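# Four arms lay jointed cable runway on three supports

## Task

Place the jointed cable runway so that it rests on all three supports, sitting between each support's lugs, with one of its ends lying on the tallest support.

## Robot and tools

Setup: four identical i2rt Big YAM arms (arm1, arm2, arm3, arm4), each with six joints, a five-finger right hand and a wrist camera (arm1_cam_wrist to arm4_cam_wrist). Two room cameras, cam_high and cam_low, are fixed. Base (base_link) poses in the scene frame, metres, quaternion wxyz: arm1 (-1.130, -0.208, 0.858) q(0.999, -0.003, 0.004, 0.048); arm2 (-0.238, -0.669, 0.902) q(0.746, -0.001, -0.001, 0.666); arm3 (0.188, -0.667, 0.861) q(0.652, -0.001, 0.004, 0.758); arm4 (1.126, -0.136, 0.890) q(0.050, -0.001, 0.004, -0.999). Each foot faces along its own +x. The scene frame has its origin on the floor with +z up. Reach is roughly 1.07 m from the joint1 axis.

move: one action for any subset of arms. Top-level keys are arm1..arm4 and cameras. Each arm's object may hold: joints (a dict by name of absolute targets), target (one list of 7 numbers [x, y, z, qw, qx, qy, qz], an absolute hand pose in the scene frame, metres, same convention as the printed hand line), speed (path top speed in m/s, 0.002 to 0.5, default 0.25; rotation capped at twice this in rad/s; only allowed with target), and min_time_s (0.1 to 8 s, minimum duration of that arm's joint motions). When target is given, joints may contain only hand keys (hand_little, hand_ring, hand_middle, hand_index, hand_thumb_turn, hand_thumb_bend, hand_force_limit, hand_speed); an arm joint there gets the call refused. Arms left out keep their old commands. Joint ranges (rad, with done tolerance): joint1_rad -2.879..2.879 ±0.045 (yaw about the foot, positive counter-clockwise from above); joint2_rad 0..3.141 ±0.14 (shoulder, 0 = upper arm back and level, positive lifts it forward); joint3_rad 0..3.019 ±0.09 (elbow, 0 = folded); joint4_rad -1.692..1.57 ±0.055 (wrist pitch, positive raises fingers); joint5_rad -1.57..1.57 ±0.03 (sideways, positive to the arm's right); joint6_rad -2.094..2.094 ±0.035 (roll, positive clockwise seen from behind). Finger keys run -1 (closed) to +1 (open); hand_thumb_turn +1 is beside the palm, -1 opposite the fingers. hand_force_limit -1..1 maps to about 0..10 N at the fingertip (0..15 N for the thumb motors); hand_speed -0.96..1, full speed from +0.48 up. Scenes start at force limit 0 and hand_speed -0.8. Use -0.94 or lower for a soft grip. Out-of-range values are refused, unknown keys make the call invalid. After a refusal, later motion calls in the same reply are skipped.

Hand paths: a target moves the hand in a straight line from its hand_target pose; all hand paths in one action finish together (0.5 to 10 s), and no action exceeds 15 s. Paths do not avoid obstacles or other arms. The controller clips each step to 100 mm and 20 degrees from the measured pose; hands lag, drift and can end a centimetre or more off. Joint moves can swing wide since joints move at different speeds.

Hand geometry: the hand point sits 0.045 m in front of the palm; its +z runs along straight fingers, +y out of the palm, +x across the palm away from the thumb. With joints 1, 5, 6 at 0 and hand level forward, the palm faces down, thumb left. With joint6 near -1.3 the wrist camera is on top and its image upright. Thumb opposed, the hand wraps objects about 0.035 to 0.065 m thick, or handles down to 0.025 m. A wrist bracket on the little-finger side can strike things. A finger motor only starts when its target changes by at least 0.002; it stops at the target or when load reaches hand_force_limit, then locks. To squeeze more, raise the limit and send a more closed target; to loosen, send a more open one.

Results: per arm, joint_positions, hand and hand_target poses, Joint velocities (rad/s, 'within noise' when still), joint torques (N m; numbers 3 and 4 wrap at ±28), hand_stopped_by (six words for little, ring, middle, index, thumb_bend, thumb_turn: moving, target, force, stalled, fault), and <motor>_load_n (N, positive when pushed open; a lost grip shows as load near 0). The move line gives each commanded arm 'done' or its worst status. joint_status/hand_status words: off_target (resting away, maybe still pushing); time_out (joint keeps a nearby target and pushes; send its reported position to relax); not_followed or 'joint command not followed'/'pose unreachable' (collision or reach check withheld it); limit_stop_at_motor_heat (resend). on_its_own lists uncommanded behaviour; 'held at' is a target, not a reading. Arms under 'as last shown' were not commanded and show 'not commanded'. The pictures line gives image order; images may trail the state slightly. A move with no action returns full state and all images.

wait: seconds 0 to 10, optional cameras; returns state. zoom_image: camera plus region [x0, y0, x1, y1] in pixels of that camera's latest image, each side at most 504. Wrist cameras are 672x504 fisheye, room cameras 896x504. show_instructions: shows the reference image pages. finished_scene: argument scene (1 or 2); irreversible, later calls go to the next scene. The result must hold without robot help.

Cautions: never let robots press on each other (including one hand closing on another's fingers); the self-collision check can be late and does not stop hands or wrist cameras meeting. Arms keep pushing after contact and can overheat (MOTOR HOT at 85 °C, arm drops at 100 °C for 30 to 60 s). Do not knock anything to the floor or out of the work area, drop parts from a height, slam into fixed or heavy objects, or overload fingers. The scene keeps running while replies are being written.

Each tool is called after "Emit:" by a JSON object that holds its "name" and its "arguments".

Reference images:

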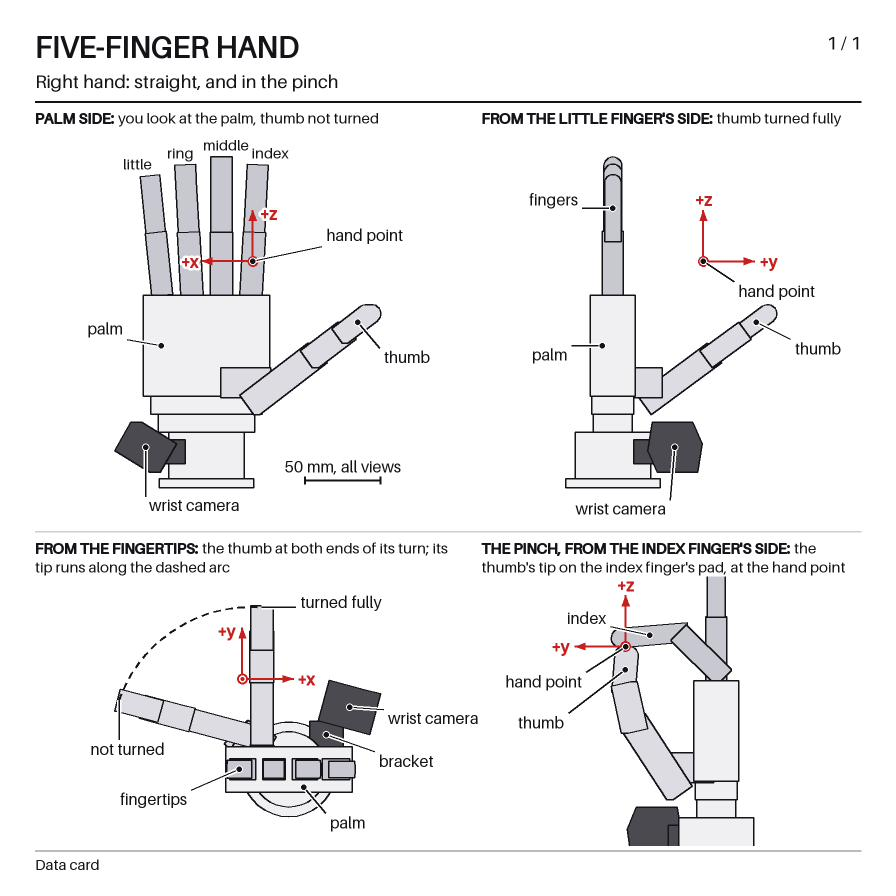

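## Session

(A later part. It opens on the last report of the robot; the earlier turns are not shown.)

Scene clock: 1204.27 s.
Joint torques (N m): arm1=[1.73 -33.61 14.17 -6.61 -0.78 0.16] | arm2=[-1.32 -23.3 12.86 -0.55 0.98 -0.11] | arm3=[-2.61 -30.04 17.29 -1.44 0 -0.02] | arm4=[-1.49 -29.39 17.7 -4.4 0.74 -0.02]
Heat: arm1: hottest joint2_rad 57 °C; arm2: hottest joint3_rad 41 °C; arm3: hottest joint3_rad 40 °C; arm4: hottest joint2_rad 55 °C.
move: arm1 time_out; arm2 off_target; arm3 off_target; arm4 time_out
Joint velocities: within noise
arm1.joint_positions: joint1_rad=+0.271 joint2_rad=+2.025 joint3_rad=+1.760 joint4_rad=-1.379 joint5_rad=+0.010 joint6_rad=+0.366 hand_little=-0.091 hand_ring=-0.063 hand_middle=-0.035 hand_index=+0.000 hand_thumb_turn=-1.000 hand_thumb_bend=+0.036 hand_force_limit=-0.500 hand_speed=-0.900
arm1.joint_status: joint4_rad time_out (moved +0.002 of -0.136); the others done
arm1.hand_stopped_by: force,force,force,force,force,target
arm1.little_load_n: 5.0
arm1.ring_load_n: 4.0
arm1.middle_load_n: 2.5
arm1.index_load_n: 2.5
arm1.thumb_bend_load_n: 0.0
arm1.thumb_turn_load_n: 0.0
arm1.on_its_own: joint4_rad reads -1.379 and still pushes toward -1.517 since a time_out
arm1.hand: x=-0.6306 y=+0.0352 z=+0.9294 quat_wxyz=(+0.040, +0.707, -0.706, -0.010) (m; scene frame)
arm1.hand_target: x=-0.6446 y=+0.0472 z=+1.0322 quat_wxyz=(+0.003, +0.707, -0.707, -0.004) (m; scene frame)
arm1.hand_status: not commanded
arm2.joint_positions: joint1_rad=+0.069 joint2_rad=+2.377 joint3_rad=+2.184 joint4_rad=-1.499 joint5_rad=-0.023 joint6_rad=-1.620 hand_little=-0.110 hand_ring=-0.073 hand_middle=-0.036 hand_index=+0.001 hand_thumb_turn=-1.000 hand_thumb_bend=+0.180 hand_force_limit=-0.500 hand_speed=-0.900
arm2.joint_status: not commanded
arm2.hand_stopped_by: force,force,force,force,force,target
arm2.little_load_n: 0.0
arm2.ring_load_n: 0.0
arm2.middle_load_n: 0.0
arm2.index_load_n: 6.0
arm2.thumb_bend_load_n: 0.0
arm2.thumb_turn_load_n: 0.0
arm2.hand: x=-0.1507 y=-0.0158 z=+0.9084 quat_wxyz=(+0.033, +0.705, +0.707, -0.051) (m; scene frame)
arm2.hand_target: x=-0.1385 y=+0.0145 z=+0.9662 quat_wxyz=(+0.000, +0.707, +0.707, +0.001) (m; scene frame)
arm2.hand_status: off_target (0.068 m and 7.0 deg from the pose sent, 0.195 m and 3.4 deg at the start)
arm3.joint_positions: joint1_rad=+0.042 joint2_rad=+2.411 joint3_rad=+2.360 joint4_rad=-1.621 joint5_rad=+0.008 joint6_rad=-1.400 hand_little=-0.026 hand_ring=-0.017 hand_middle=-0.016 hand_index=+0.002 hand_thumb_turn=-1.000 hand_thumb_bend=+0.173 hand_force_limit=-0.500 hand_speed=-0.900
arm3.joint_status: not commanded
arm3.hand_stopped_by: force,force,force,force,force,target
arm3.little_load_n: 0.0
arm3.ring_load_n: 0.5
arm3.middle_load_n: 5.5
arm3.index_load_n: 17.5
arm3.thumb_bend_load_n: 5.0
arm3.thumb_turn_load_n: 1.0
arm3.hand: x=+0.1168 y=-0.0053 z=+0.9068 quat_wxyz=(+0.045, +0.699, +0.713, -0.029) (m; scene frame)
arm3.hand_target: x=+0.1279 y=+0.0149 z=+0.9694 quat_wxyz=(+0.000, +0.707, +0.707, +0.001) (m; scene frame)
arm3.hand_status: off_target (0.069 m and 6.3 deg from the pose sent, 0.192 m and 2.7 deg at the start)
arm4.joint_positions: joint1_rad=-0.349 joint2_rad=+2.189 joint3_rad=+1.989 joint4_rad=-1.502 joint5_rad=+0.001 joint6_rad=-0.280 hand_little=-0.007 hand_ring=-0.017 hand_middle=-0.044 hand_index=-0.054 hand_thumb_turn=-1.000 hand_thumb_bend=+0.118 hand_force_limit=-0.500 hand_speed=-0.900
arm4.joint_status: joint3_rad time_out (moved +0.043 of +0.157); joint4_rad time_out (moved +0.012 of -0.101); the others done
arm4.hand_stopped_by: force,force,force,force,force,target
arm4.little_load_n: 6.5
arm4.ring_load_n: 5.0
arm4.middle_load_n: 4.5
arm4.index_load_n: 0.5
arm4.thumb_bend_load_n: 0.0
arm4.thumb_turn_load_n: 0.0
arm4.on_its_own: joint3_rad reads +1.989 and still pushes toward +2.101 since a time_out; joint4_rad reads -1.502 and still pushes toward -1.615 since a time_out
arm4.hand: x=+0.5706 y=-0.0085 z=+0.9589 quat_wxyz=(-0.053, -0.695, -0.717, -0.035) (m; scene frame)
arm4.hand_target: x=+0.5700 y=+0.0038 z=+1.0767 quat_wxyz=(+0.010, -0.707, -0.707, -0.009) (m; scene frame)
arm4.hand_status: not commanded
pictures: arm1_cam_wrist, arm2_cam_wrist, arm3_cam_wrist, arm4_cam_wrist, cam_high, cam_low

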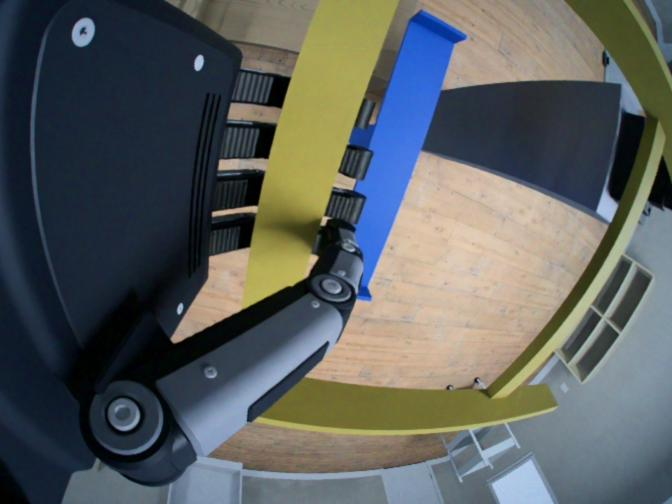

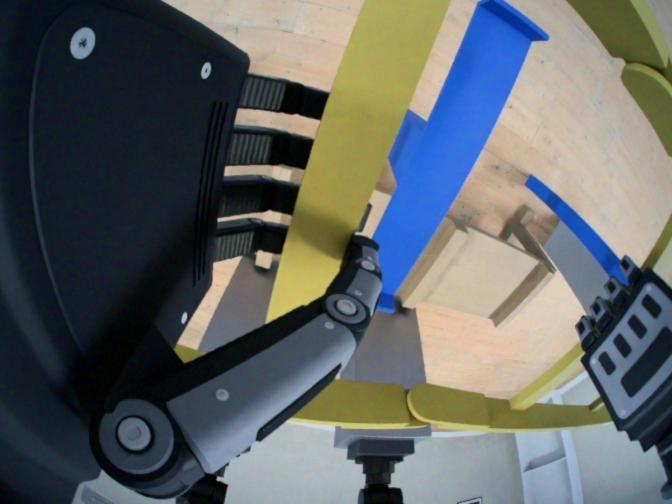

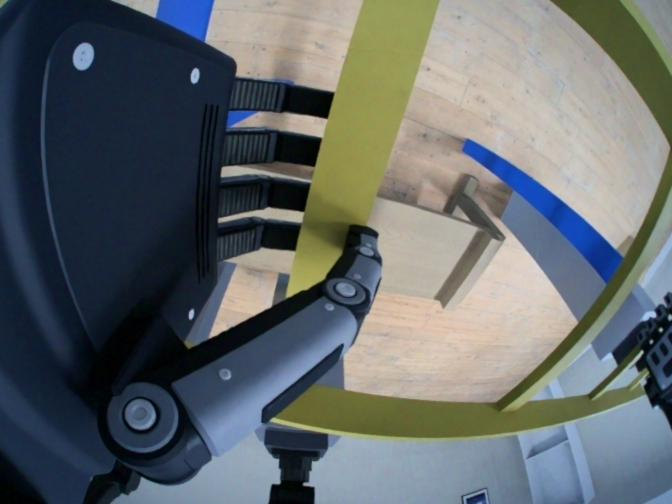

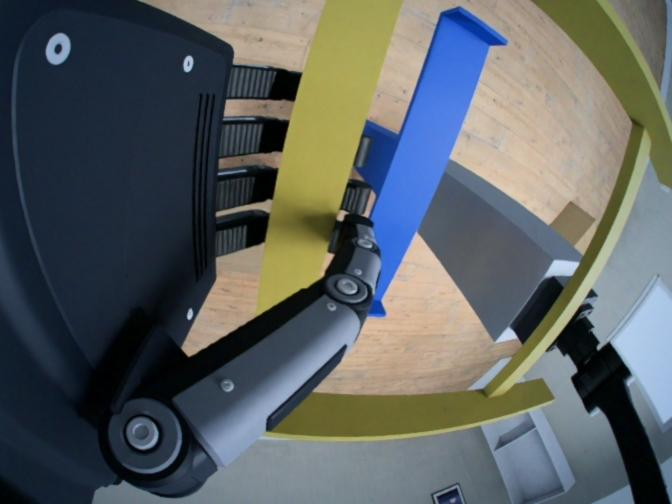

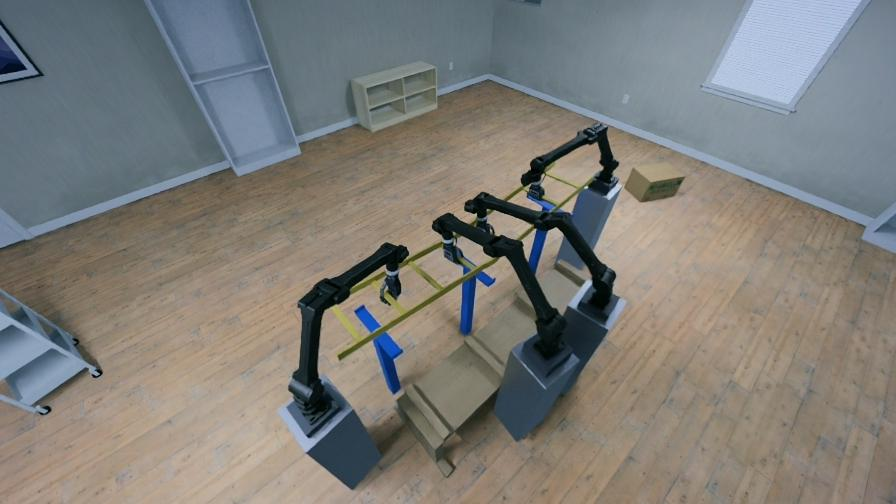

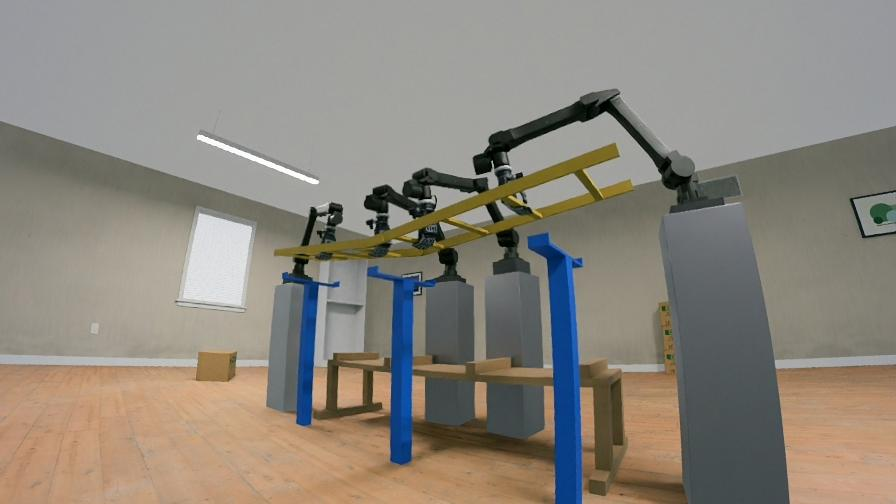

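Emit:
{"name": "move", "arguments": {"arm1": {"joints": {"joint1_rad": 0.285, "joint2_rad": 1.945, "joint3_rad": 1.701, "joint4_rad": -1.327, "joint6_rad": 0.381}, "min_time_s": 2.2}, "arm2": {"target": [-0.138, 0.008, 0.902, 0, 0.7071, 0.7071, 0], "speed": 0.03}, "arm3": {"target": [0.127, 0.009, 0.910, 0, 0.7071, 0.7071, 0], "speed": 0.03}, "arm4": {"joints": {"joint1_rad": -0.36, "joint2_rad": 2.077, "joint3_rad": 1.946, "joint4_rad": -1.44, "joint6_rad": -0.26}, "min_time_s": 2.2}, "cameras": ["all"]}}

Scene clock: 1283.63 s.
Joint torques (N m): arm1=[0.62 -33.32 8.68 -4.07 -0.79 0.08] | arm2=[-1.08 -24.18 7.19 0.23 0.95 -0.18] | arm3=[-2.14 -32.26 9.46 -0.58 0 -0.01] | arm4=[-0.32 -29.39 11.11 -2.88 0.81 0.1]
Heat: arm1: hottest joint2_rad 54 °C; arm2: hottest joint3_rad 47 °C; arm3: hottest joint3_rad 45 °C; arm4: hottest joint2_rad 65 °C.
move: arm1 time_out; arm2 off_target; arm3 off_target; arm4 time_out
Joint velocities: within noise
arm1.joint_positions: joint1_rad=+0.275 joint2_rad=+2.066 joint3_rad=+1.681 joint4_rad=-1.241 joint5_rad=+0.010 joint6_rad=+0.368 hand_little=-0.091 hand_ring=-0.063 hand_middle=-0.035 hand_index=+0.000 hand_thumb_turn=-1.000 hand_thumb_bend=+0.036 hand_force_limit=-0.500 hand_speed=-0.900
arm1.joint_status: joint4_rad time_out (moved +0.138 of +0.052); the others done
arm1.hand_stopped_by: force,force,force,force,force,target
arm1.little_load_n: 5.0
arm1.ring_load_n: 3.5
arm1.middle_load_n: 2.5
arm1.index_load_n: 2.5
arm1.thumb_bend_load_n: 0.0
arm1.thumb_turn_load_n: 0.0
arm1.on_its_own: joint4_rad reads -1.241 and still pushes toward -1.327 since a time_out
arm1.hand: x=-0.6295 y=+0.0376 z=+0.8752 quat_wxyz=(+0.032, +0.707, -0.706, -0.007) (m; scene frame)
arm1.hand_target: x=-0.6387 y=+0.0448 z=+0.9512 quat_wxyz=(+0.003, +0.707, -0.707, -0.004) (m; scene frame)
arm1.hand_status: not commanded
arm2.joint_positions: joint1_rad=+0.071 joint2_rad=+2.398 joint3_rad=+2.098 joint4_rad=-1.352 joint5_rad=-0.022 joint6_rad=-1.616 hand_little=-0.110 hand_ring=-0.073 hand_middle=-0.036 hand_index=+0.001 hand_thumb_turn=-1.000 hand_thumb_bend=+0.180 hand_force_limit=-0.500 hand_speed=-0.900
arm2.joint_status: not commanded
arm2.hand_stopped_by: force,force,force,force,force,target
arm2.little_load_n: 0.0
arm2.ring_load_n: 0.0
arm2.middle_load_n: 0.5
arm2.index_load_n: 6.0
arm2.thumb_bend_load_n: 0.0
arm2.thumb_turn_load_n: 0.0
arm2.hand: x=-0.1518 y=-0.0106 z=+0.8602 quat_wxyz=(+0.020, +0.706, +0.707, -0.036) (m; scene frame)
arm2.hand_target: x=-0.1382 y=+0.0063 z=+0.9020 quat_wxyz=(+0.000, +0.708, +0.707, +0.000) (m; scene frame)
arm2.hand_status: off_target (0.048 m and 4.7 deg from the pose sent, 0.028 m and 7.0 deg at the start)
arm3.joint_positions: joint1_rad=+0.042 joint2_rad=+2.411 joint3_rad=+2.240 joint4_rad=-1.462 joint5_rad=+0.008 joint6_rad=-1.400 hand_little=-0.026 hand_ring=-0.017 hand_middle=-0.016 hand_index=+0.002 hand_thumb_turn=-1.000 hand_thumb_bend=+0.173 hand_force_limit=-0.500 hand_speed=-0.900
arm3.joint_status: not commanded
arm3.hand_stopped_by: force,force,force,force,force,target
arm3.little_load_n: 0.0
arm3.ring_load_n: 0.0
arm3.middle_load_n: 8.5
arm3.index_load_n: 14.0
arm3.thumb_bend_load_n: 4.5
arm3.thumb_turn_load_n: -2.0
arm3.hand: x=+0.1157 y=-0.0005 z=+0.8589 quat_wxyz=(+0.029, +0.699, +0.714, -0.018) (m; scene frame)
arm3.hand_target: x=+0.1272 y=+0.0078 z=+0.9086 quat_wxyz=(+0.000, +0.707, +0.707, +0.000) (m; scene frame)
arm3.hand_status: off_target (0.053 m and 4.1 deg from the pose sent, 0.018 m and 6.3 deg at the start)
arm4.joint_positions: joint1_rad=-0.356 joint2_rad=+2.212 joint3_rad=+1.908 joint4_rad=-1.364 joint5_rad=-0.001 joint6_rad=-0.284 hand_little=-0.007 hand_ring=-0.017 hand_middle=-0.044 hand_index=-0.054 hand_thumb_turn=-1.000 hand_thumb_bend=+0.118 hand_force_limit=-0.500 hand_speed=-0.900
arm4.joint_status: joint4_rad time_out (moved +0.138 of +0.062); the others done
arm4.hand_stopped_by: force,force,force,force,force,target
arm4.little_load_n: 6.0
arm4.ring_load_n: 4.5
arm4.middle_load_n: 4.0
arm4.index_load_n: 1.0
arm4.thumb_bend_load_n: 0.0
arm4.thumb_turn_load_n: 0.0
arm4.on_its_own: joint4_rad reads -1.364 and still pushes toward -1.440 since a time_out
arm4.hand: x=+0.5665 y=-0.0034 z=+0.9107 quat_wxyz=(-0.039, -0.696, -0.717, -0.025) (m; scene frame)
arm4.hand_target: x=+0.5656 y=+0.0011 z=+1.0030 quat_wxyz=(+0.008, -0.707, -0.707, -0.010) (m; scene frame)
arm4.hand_status: not commanded
pictures: arm1_cam_wrist, arm2_cam_wrist, arm3_cam_wrist, arm4_cam_wrist, cam_high, cam_low

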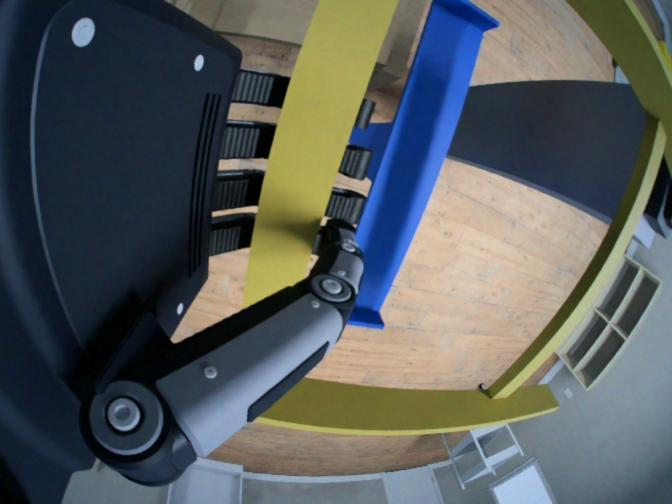

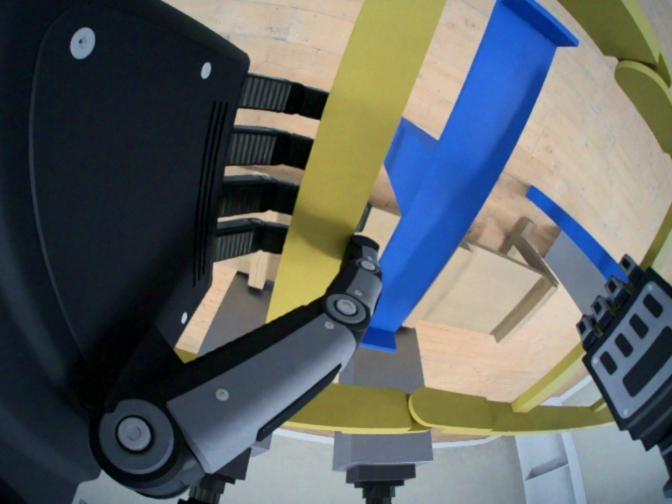

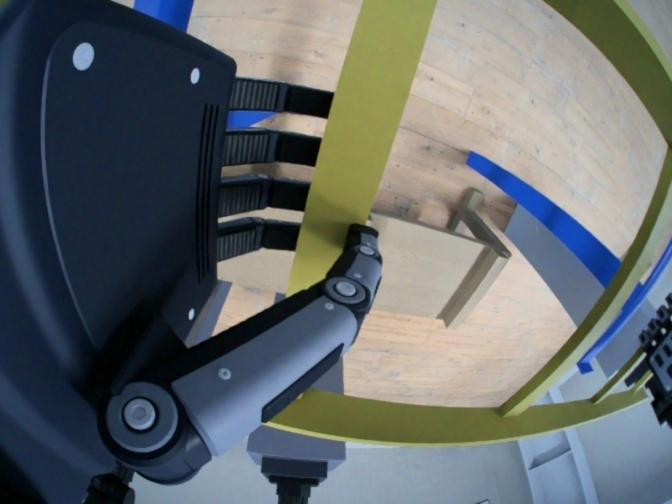

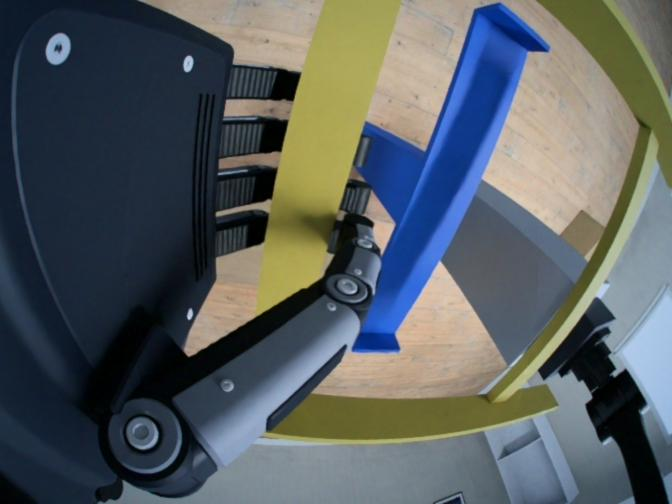

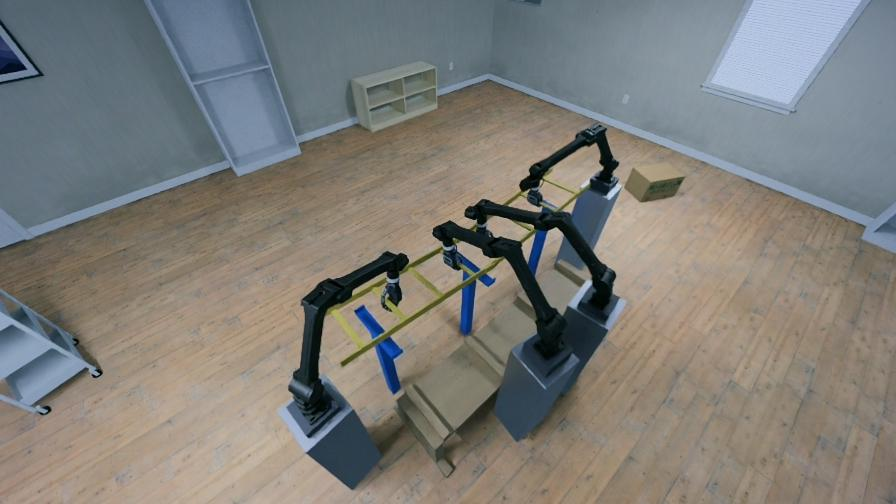

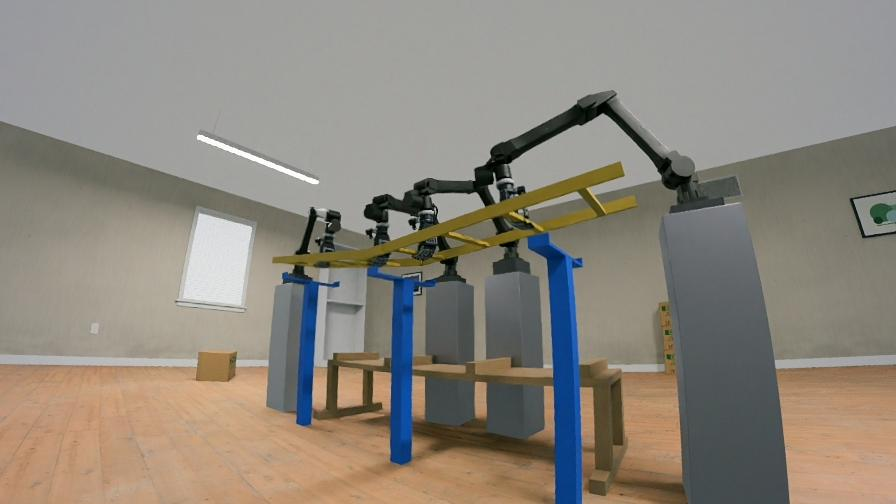

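Emit:
{"name": "move", "arguments": {"arm1": {"joints": {"joint1_rad": 0.261, "joint2_rad": 2.01, "joint3_rad": 1.589, "joint4_rad": -1.15, "joint6_rad": 0.357}, "min_time_s": 2.2}, "arm2": {"target": [-0.138, -0.008, 0.842, 0, 0.7071, 0.7071, 0], "speed": 0.03}, "arm3": {"target": [0.127, -0.006, 0.855, 0, 0.7071, 0.7071, 0], "speed": 0.03}, "arm4": {"joints": {"joint1_rad": -0.339, "joint2_rad": 2.114, "joint3_rad": 1.842, "joint4_rad": -1.299, "joint6_rad": -0.239}, "min_time_s": 2.2}, "cameras": ["all"]}}

Scene clock: 1330.33 s.
Joint torques (N m): arm1=[1.14 -31.68 7.24 -4.05 -1.01 0.14] | arm2=[-1.14 -23.82 6.68 -0.16 0.7 -0.11] | arm3=[-1.96 -31.85 8.53 -0.87 0.05 0.04] | arm4=[-0.85 -28.86 9.88 -2.92 0.95 0.06]
Heat: arm1: hottest joint2_rad 50 °C; arm2: hottest joint3_rad 39 °C; arm3: hottest joint2_rad 45 °C; arm4: hottest joint2_rad 64 °C.
move: arm1 time_out; arm2 off_target; arm3 off_target; arm4 time_out
Joint velocities: within noise
arm1.joint_positions: joint1_rad=+0.245 joint2_rad=+2.117 joint3_rad=+1.582 joint4_rad=-1.065 joint5_rad=+0.016 joint6_rad=+0.339 hand_little=-0.091 hand_ring=-0.063 hand_middle=-0.035 hand_index=+0.000 hand_thumb_turn=-1.000 hand_thumb_bend=+0.036 hand_force_limit=-0.500 hand_speed=-0.900
arm1.joint_status: joint4_rad time_out (moved +0.176 of +0.091); the others done
arm1.hand_stopped_by: force,force,force,force,force,target
arm1.little_load_n: 4.5
arm1.ring_load_n: 3.5
arm1.middle_load_n: 2.5
arm1.index_load_n: 2.5
arm1.thumb_bend_load_n: 0.0
arm1.thumb_turn_load_n: 0.0
arm1.on_its_own: joint4_rad reads -1.065 and still pushes toward -1.150 since a time_out
arm1.hand: x=-0.6267 y=+0.0183 z=+0.8095 quat_wxyz=(+0.021, +0.708, -0.706, +0.000) (m; scene frame)
arm1.hand_target: x=-0.6352 y=+0.0307 z=+0.8734 quat_wxyz=(+0.003, +0.707, -0.707, -0.004) (m; scene frame)
arm1.hand_status: not commanded
arm2.joint_positions: joint1_rad=+0.069 joint2_rad=+2.408 joint3_rad=+1.956 joint4_rad=-1.187 joint5_rad=-0.016 joint6_rad=-1.622 hand_little=-0.110 hand_ring=-0.073 hand_middle=-0.036 hand_index=+0.001 hand_thumb_turn=-1.000 hand_thumb_bend=+0.180 hand_force_limit=-0.500 hand_speed=-0.900
arm2.joint_status: not commanded
arm2.hand_stopped_by: force,force,force,force,force,target
arm2.little_load_n: 0.0
arm2.ring_load_n: 0.0
arm2.middle_load_n: 1.0
arm2.index_load_n: 5.5
arm2.thumb_bend_load_n: 0.0
arm2.thumb_turn_load_n: 0.0
arm2.hand: x=-0.1500 y=-0.0262 z=+0.8028 quat_wxyz=(+0.018, +0.705, +0.709, -0.029) (m; scene frame)
arm2.hand_target: x=-0.1382 y=-0.0092 z=+0.8419 quat_wxyz=(+0.000, +0.707, +0.707, +0.000) (m; scene frame)
arm2.hand_status: off_target (0.045 m and 4.0 deg from the pose sent, 0.023 m and 4.7 deg at the start)
arm3.joint_positions: joint1_rad=+0.042 joint2_rad=+2.398 joint3_rad=+2.068 joint4_rad=-1.298 joint5_rad=+0.006 joint6_rad=-1.400 hand_little=-0.026 hand_ring=-0.017 hand_middle=-0.016 hand_index=+0.002 hand_thumb_turn=-1.000 hand_thumb_bend=+0.173 hand_force_limit=-0.500 hand_speed=-0.900
arm3.joint_status: not commanded
arm3.hand_stopped_by: force,force,force,force,force,target
arm3.little_load_n: 0.0
arm3.ring_load_n: 0.5
arm3.middle_load_n: 9.0
arm3.index_load_n: 14.0
arm3.thumb_bend_load_n: 4.0
arm3.thumb_turn_load_n: -2.5
arm3.hand: x=+0.1183 y=-0.0170 z=+0.8040 quat_wxyz=(+0.027, +0.699, +0.714, -0.018) (m; scene frame)
arm3.hand_target: x=+0.1272 y=-0.0070 z=+0.8534 quat_wxyz=(+0.000, +0.707, +0.707, +0.000) (m; scene frame)
arm3.hand_status: off_target (0.053 m and 3.8 deg from the pose sent, 0.013 m and 4.1 deg at the start)
arm4.joint_positions: joint1_rad=-0.329 joint2_rad=+2.243 joint3_rad=+1.813 joint4_rad=-1.220 joint5_rad=-0.005 joint6_rad=-0.259 hand_little=-0.007 hand_ring=-0.017 hand_middle=-0.044 hand_index=-0.054 hand_thumb_turn=-1.000 hand_thumb_bend=+0.118 hand_force_limit=-0.500 hand_speed=-0.900
arm4.joint_status: joint4_rad time_out (moved +0.144 of +0.065); the others done
arm4.hand_stopped_by: force,force,force,force,force,target
arm4.little_load_n: 5.5
arm4.ring_load_n: 4.5
arm4.middle_load_n: 4.0
arm4.index_load_n: 1.0
arm4.thumb_bend_load_n: 0.0
arm4.thumb_turn_load_n: 0.0
arm4.on_its_own: joint4_rad reads -1.220 and still pushes toward -1.299 since a time_out
arm4.hand: x=+0.5663 y=-0.0209 z=+0.8557 quat_wxyz=(-0.031, -0.696, -0.717, -0.020) (m; scene frame)
arm4.hand_target: x=+0.5617 y=-0.0117 z=+0.9410 quat_wxyz=(+0.008, -0.707, -0.707, -0.010) (m; scene frame)
arm4.hand_status: not commanded
pictures: arm1_cam_wrist, arm2_cam_wrist, arm3_cam_wrist, arm4_cam_wrist, cam_high, cam_low

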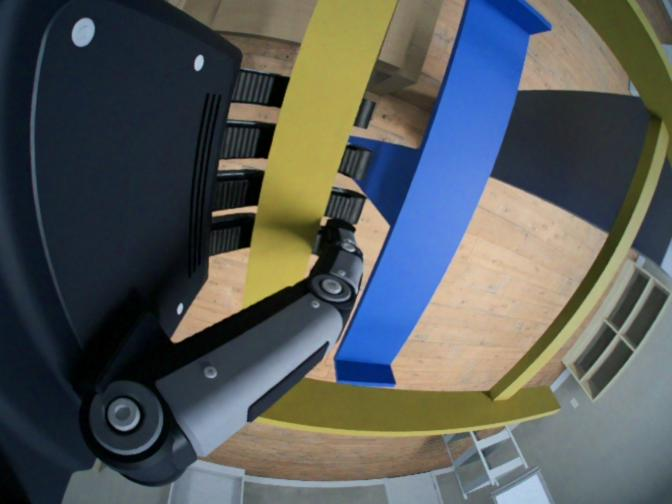

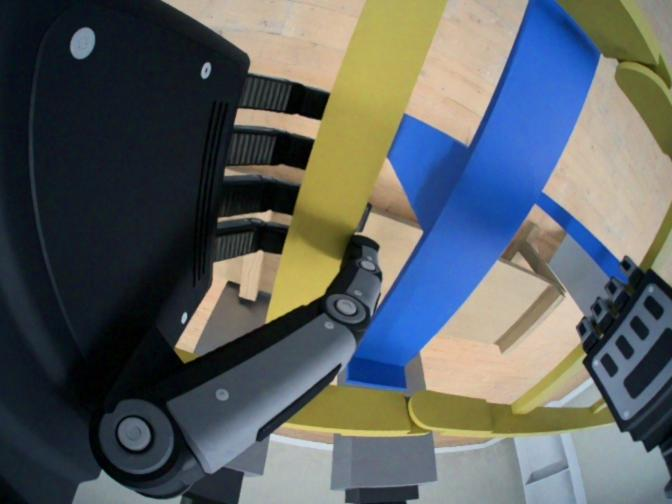

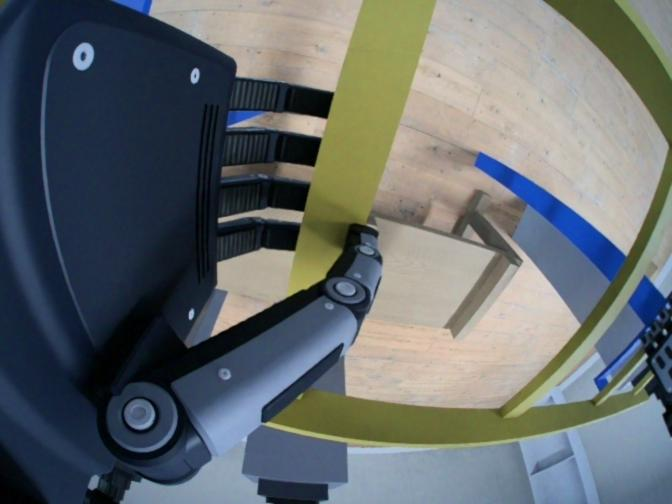

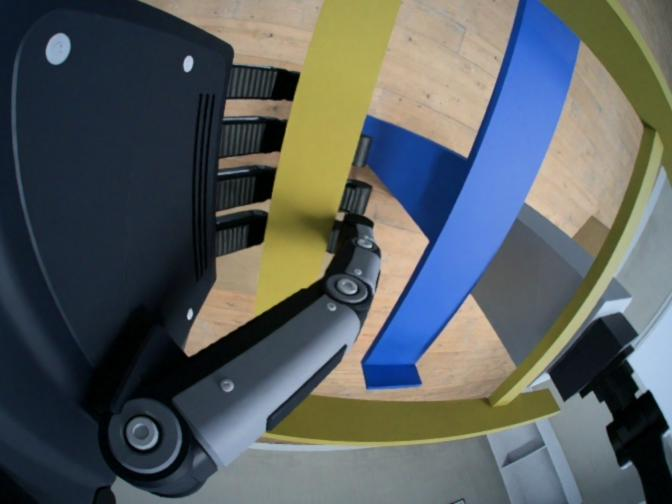

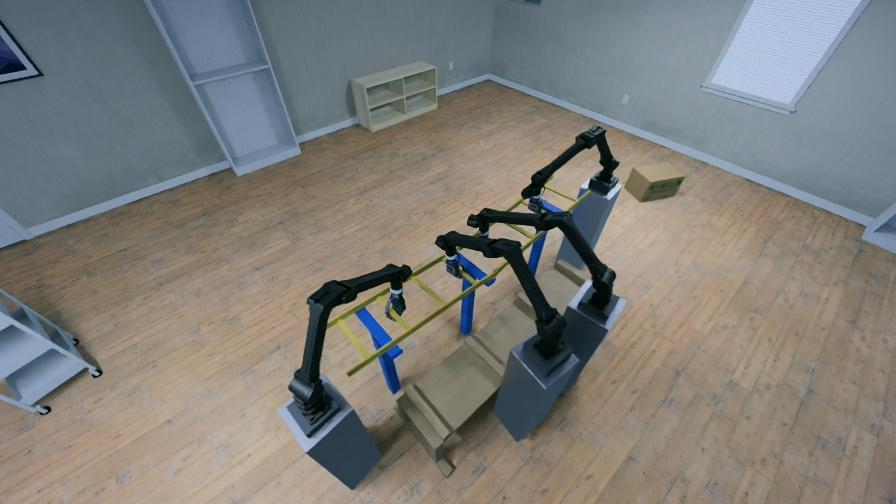

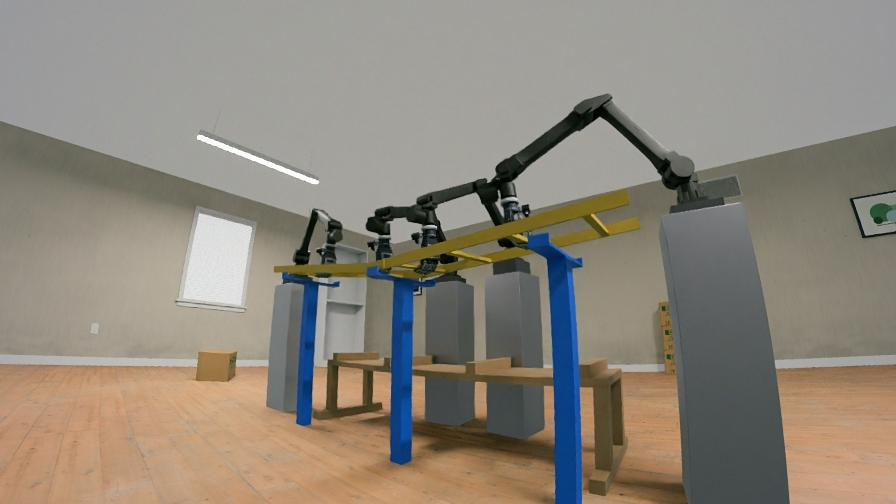

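Emit:
{"name": "zoom_image", "arguments": {"camera": "cam_low", "region": [260, 220, 450, 320]}}

Emit:
{"name": "zoom_image", "arguments": {"camera": "cam_low", "region": [480, 170, 660, 290]}}

Scaled by 2.653.

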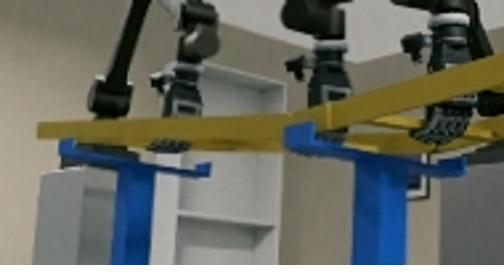

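Scaled by 2.800.

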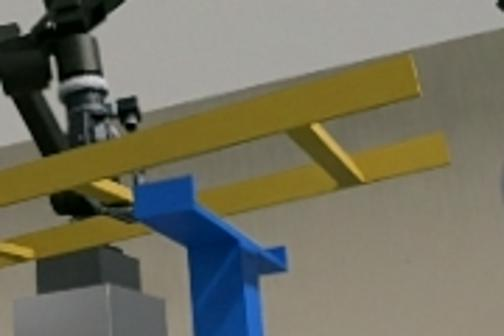

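Emit:
{"name": "move", "arguments": {"arm1": {"joints": {"joint1_rad": 0.277, "joint2_rad": 2.055, "joint3_rad": 1.579, "joint4_rad": -1.095, "joint6_rad": 0.373}, "min_time_s": 1.5}, "arm2": {"target": [-0.138, -0.004, 0.838, 0, 0.7071, 0.7071, 0], "speed": 0.03}, "arm3": {"target": [0.127, -0.001, 0.850, 0, 0.7071, 0.7071, 0], "speed": 0.03}, "arm4": {"joints": {"joint1_rad": -0.355, "joint2_rad": 2.146, "joint3_rad": 1.809, "joint4_rad": -1.234, "joint6_rad": -0.255}, "min_time_s": 1.5}, "cameras": ["all"]}}

Emit:
{"name": "zoom_image", "arguments": {"camera": "cam_low", "region": [260, 220, 450, 320]}}

Emit:
{"name": "zoom_image", "arguments": {"camera": "cam_low", "region": [480, 170, 660, 290]}}

Scene clock: 1409.63 s.
Joint torques (N m): arm1=[1.9 -31.27 7.02 -3.71 -1.09 0.29] | arm2=[-1.61 -23.71 8.16 -0.23 0.68 -0.12] | arm3=[-2.02 -30.1 10.5 -1.05 0.3 0.07] | arm4=[-2.26 -27.81 9.25 -2.62 1.09 -0.12]
Heat: arm1: hottest joint2_rad 49 °C; arm2: hottest joint2_rad 38 °C; arm3: hottest joint2_rad 51 °C; arm4: hottest joint2_rad 52 °C.
move: arm1 time_out; arm2 off_target; arm3 off_target; arm4 time_out
Joint velocities: within noise
arm1.joint_positions: joint1_rad=+0.245 joint2_rad=+2.158 joint3_rad=+1.571 joint4_rad=-1.017 joint5_rad=+0.016 joint6_rad=+0.339 hand_little=-0.091 hand_ring=-0.063 hand_middle=-0.035 hand_index=+0.000 hand_thumb_turn=-1.000 hand_thumb_bend=+0.036 hand_force_limit=-0.500 hand_speed=-0.900
arm1.joint_status: joint4_rad time_out (moved +0.047 of -0.030); the others done
arm1.hand_stopped_by: force,force,force,force,force,target
arm1.little_load_n: 5.5
arm1.ring_load_n: 3.5
arm1.middle_load_n: 2.0
arm1.index_load_n: 2.0
arm1.thumb_bend_load_n: 0.0
arm1.thumb_turn_load_n: 0.0
arm1.on_its_own: joint4_rad reads -1.017 and still pushes toward -1.095 since a time_out
arm1.hand: x=-0.6268 y=+0.0180 z=+0.7824 quat_wxyz=(+0.023, +0.708, -0.706, +0.000) (m; scene frame)
arm1.hand_target: x=-0.6345 y=+0.0411 z=+0.8440 quat_wxyz=(+0.003, +0.707, -0.707, -0.004) (m; scene frame)
arm1.hand_status: not commanded
arm2.joint_positions: joint1_rad=+0.069 joint2_rad=+2.414 joint3_rad=+1.956 joint4_rad=-1.182 joint5_rad=-0.015 joint6_rad=-1.624 hand_little=-0.110 hand_ring=-0.073 hand_middle=-0.036 hand_index=+0.001 hand_thumb_turn=-1.000 hand_thumb_bend=+0.180 hand_force_limit=-0.500 hand_speed=-0.900
arm2.joint_status: not commanded
arm2.hand_stopped_by: force,force,force,force,force,target
arm2.little_load_n: 0.0
arm2.ring_load_n: 0.0
arm2.middle_load_n: 1.0
arm2.index_load_n: 5.0
arm2.thumb_bend_load_n: 0.0
arm2.thumb_turn_load_n: 0.0
arm2.hand: x=-0.1498 y=-0.0261 z=+0.7990 quat_wxyz=(+0.018, +0.704, +0.710, -0.030) (m; scene frame)
arm2.hand_target: x=-0.1382 y=-0.0055 z=+0.8382 quat_wxyz=(+0.000, +0.707, +0.707, +0.000) (m; scene frame)
arm2.hand_status: off_target (0.046 m and 4.0 deg from the pose sent, 0.043 m and 4.0 deg at the start)
arm3.joint_positions: joint1_rad=+0.042 joint2_rad=+2.398 joint3_rad=+2.068 joint4_rad=-1.294 joint5_rad=+0.000 joint6_rad=-1.400 hand_little=-0.026 hand_ring=-0.017 hand_middle=-0.016 hand_index=+0.002 hand_thumb_turn=-1.000 hand_thumb_bend=+0.173 hand_force_limit=-0.500 hand_speed=-0.900
arm3.joint_status: not commanded
arm3.hand_stopped_by: force,force,force,force,force,target
arm3.little_load_n: 0.0
arm3.ring_load_n: 0.0
arm3.middle_load_n: 5.5
arm3.index_load_n: 10.0
arm3.thumb_bend_load_n: 6.0
arm3.thumb_turn_load_n: -2.0
arm3.hand: x=+0.1169 y=-0.0161 z=+0.8034 quat_wxyz=(+0.023, +0.699, +0.714, -0.019) (m; scene frame)
arm3.hand_target: x=+0.1273 y=-0.0023 z=+0.8490 quat_wxyz=(+0.000, +0.707, +0.707, +0.000) (m; scene frame)
arm3.hand_status: off_target (0.050 m and 3.6 deg from the pose sent, 0.050 m and 3.8 deg at the start)
arm4.joint_positions: joint1_rad=-0.329 joint2_rad=+2.262 joint3_rad=+1.786 joint4_rad=-1.163 joint5_rad=-0.008 joint6_rad=-0.259 hand_little=-0.007 hand_ring=-0.017 hand_middle=-0.044 hand_index=-0.054 hand_thumb_turn=-1.000 hand_thumb_bend=+0.118 hand_force_limit=-0.500 hand_speed=-0.900
arm4.joint_status: joint4_rad time_out (moved +0.057 of -0.014); the others done
arm4.hand_stopped_by: force,force,force,force,force,target
arm4.little_load_n: 5.5
arm4.ring_load_n: 4.0
arm4.middle_load_n: 4.0
arm4.index_load_n: 0.5
arm4.thumb_bend_load_n: 0.0
arm4.thumb_turn_load_n: 0.0
arm4.on_its_own: joint4_rad reads -1.163 and still pushes toward -1.234 since a time_out
arm4.hand: x=+0.5663 y=-0.0214 z=+0.8332 quat_wxyz=(-0.028, -0.696, -0.717, -0.016) (m; scene frame)
arm4.hand_target: x=+0.5626 y=-0.0009 z=+0.9091 quat_wxyz=(+0.008, -0.707, -0.707, -0.010) (m; scene frame)
arm4.hand_status: not commanded
pictures: arm1_cam_wrist, arm2_cam_wrist, arm3_cam_wrist, arm4_cam_wrist, cam_high, cam_low

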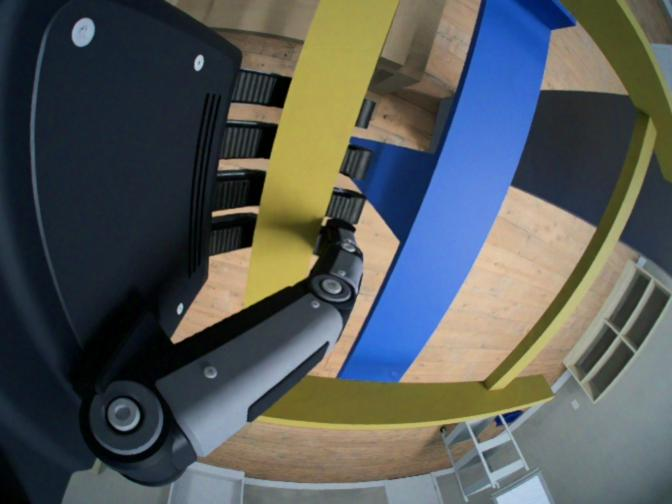

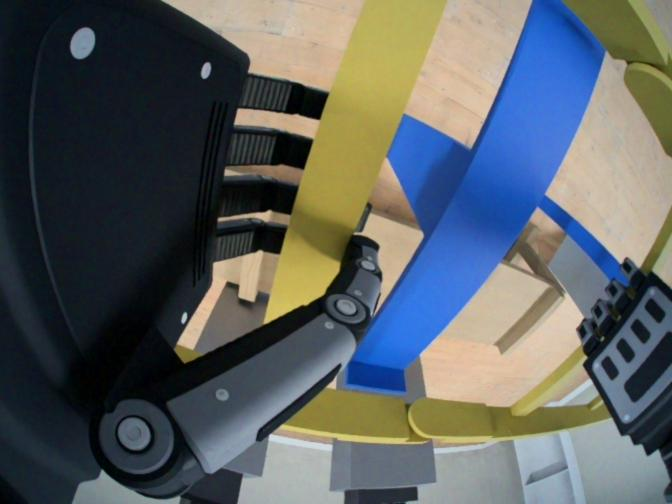

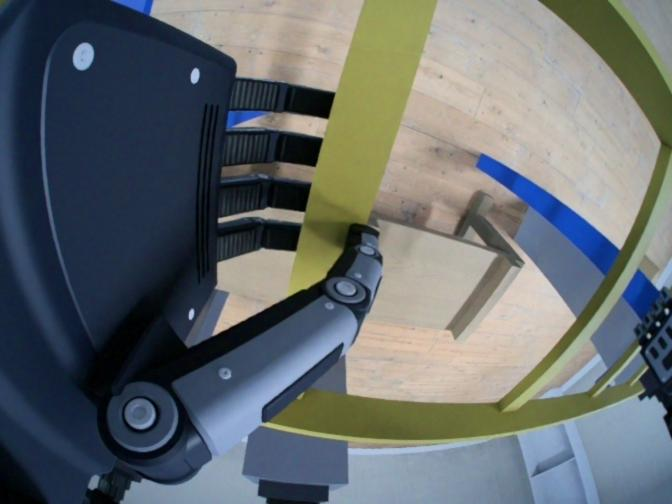

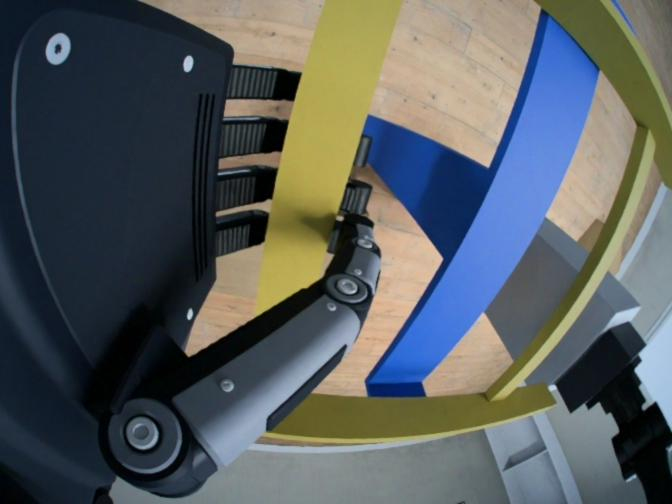

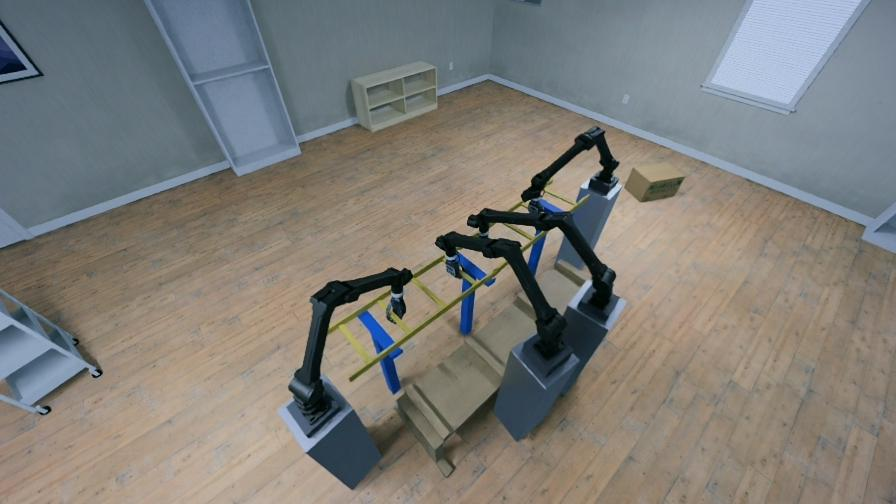

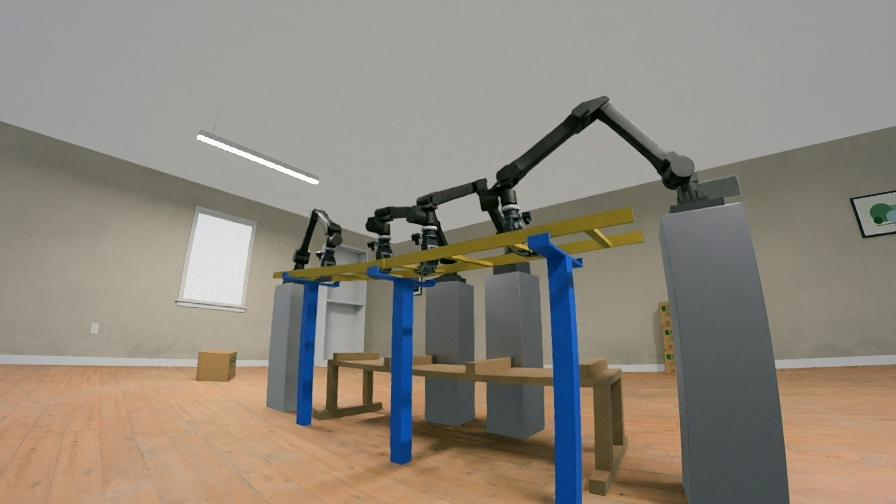

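Scaled by 2.653.

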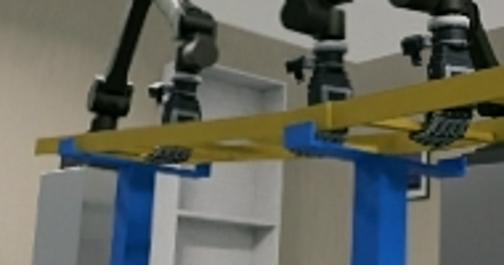

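Scaled by 2.800.

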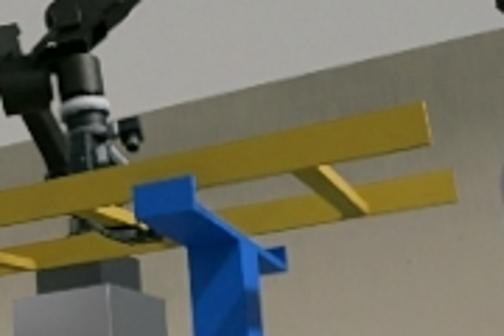

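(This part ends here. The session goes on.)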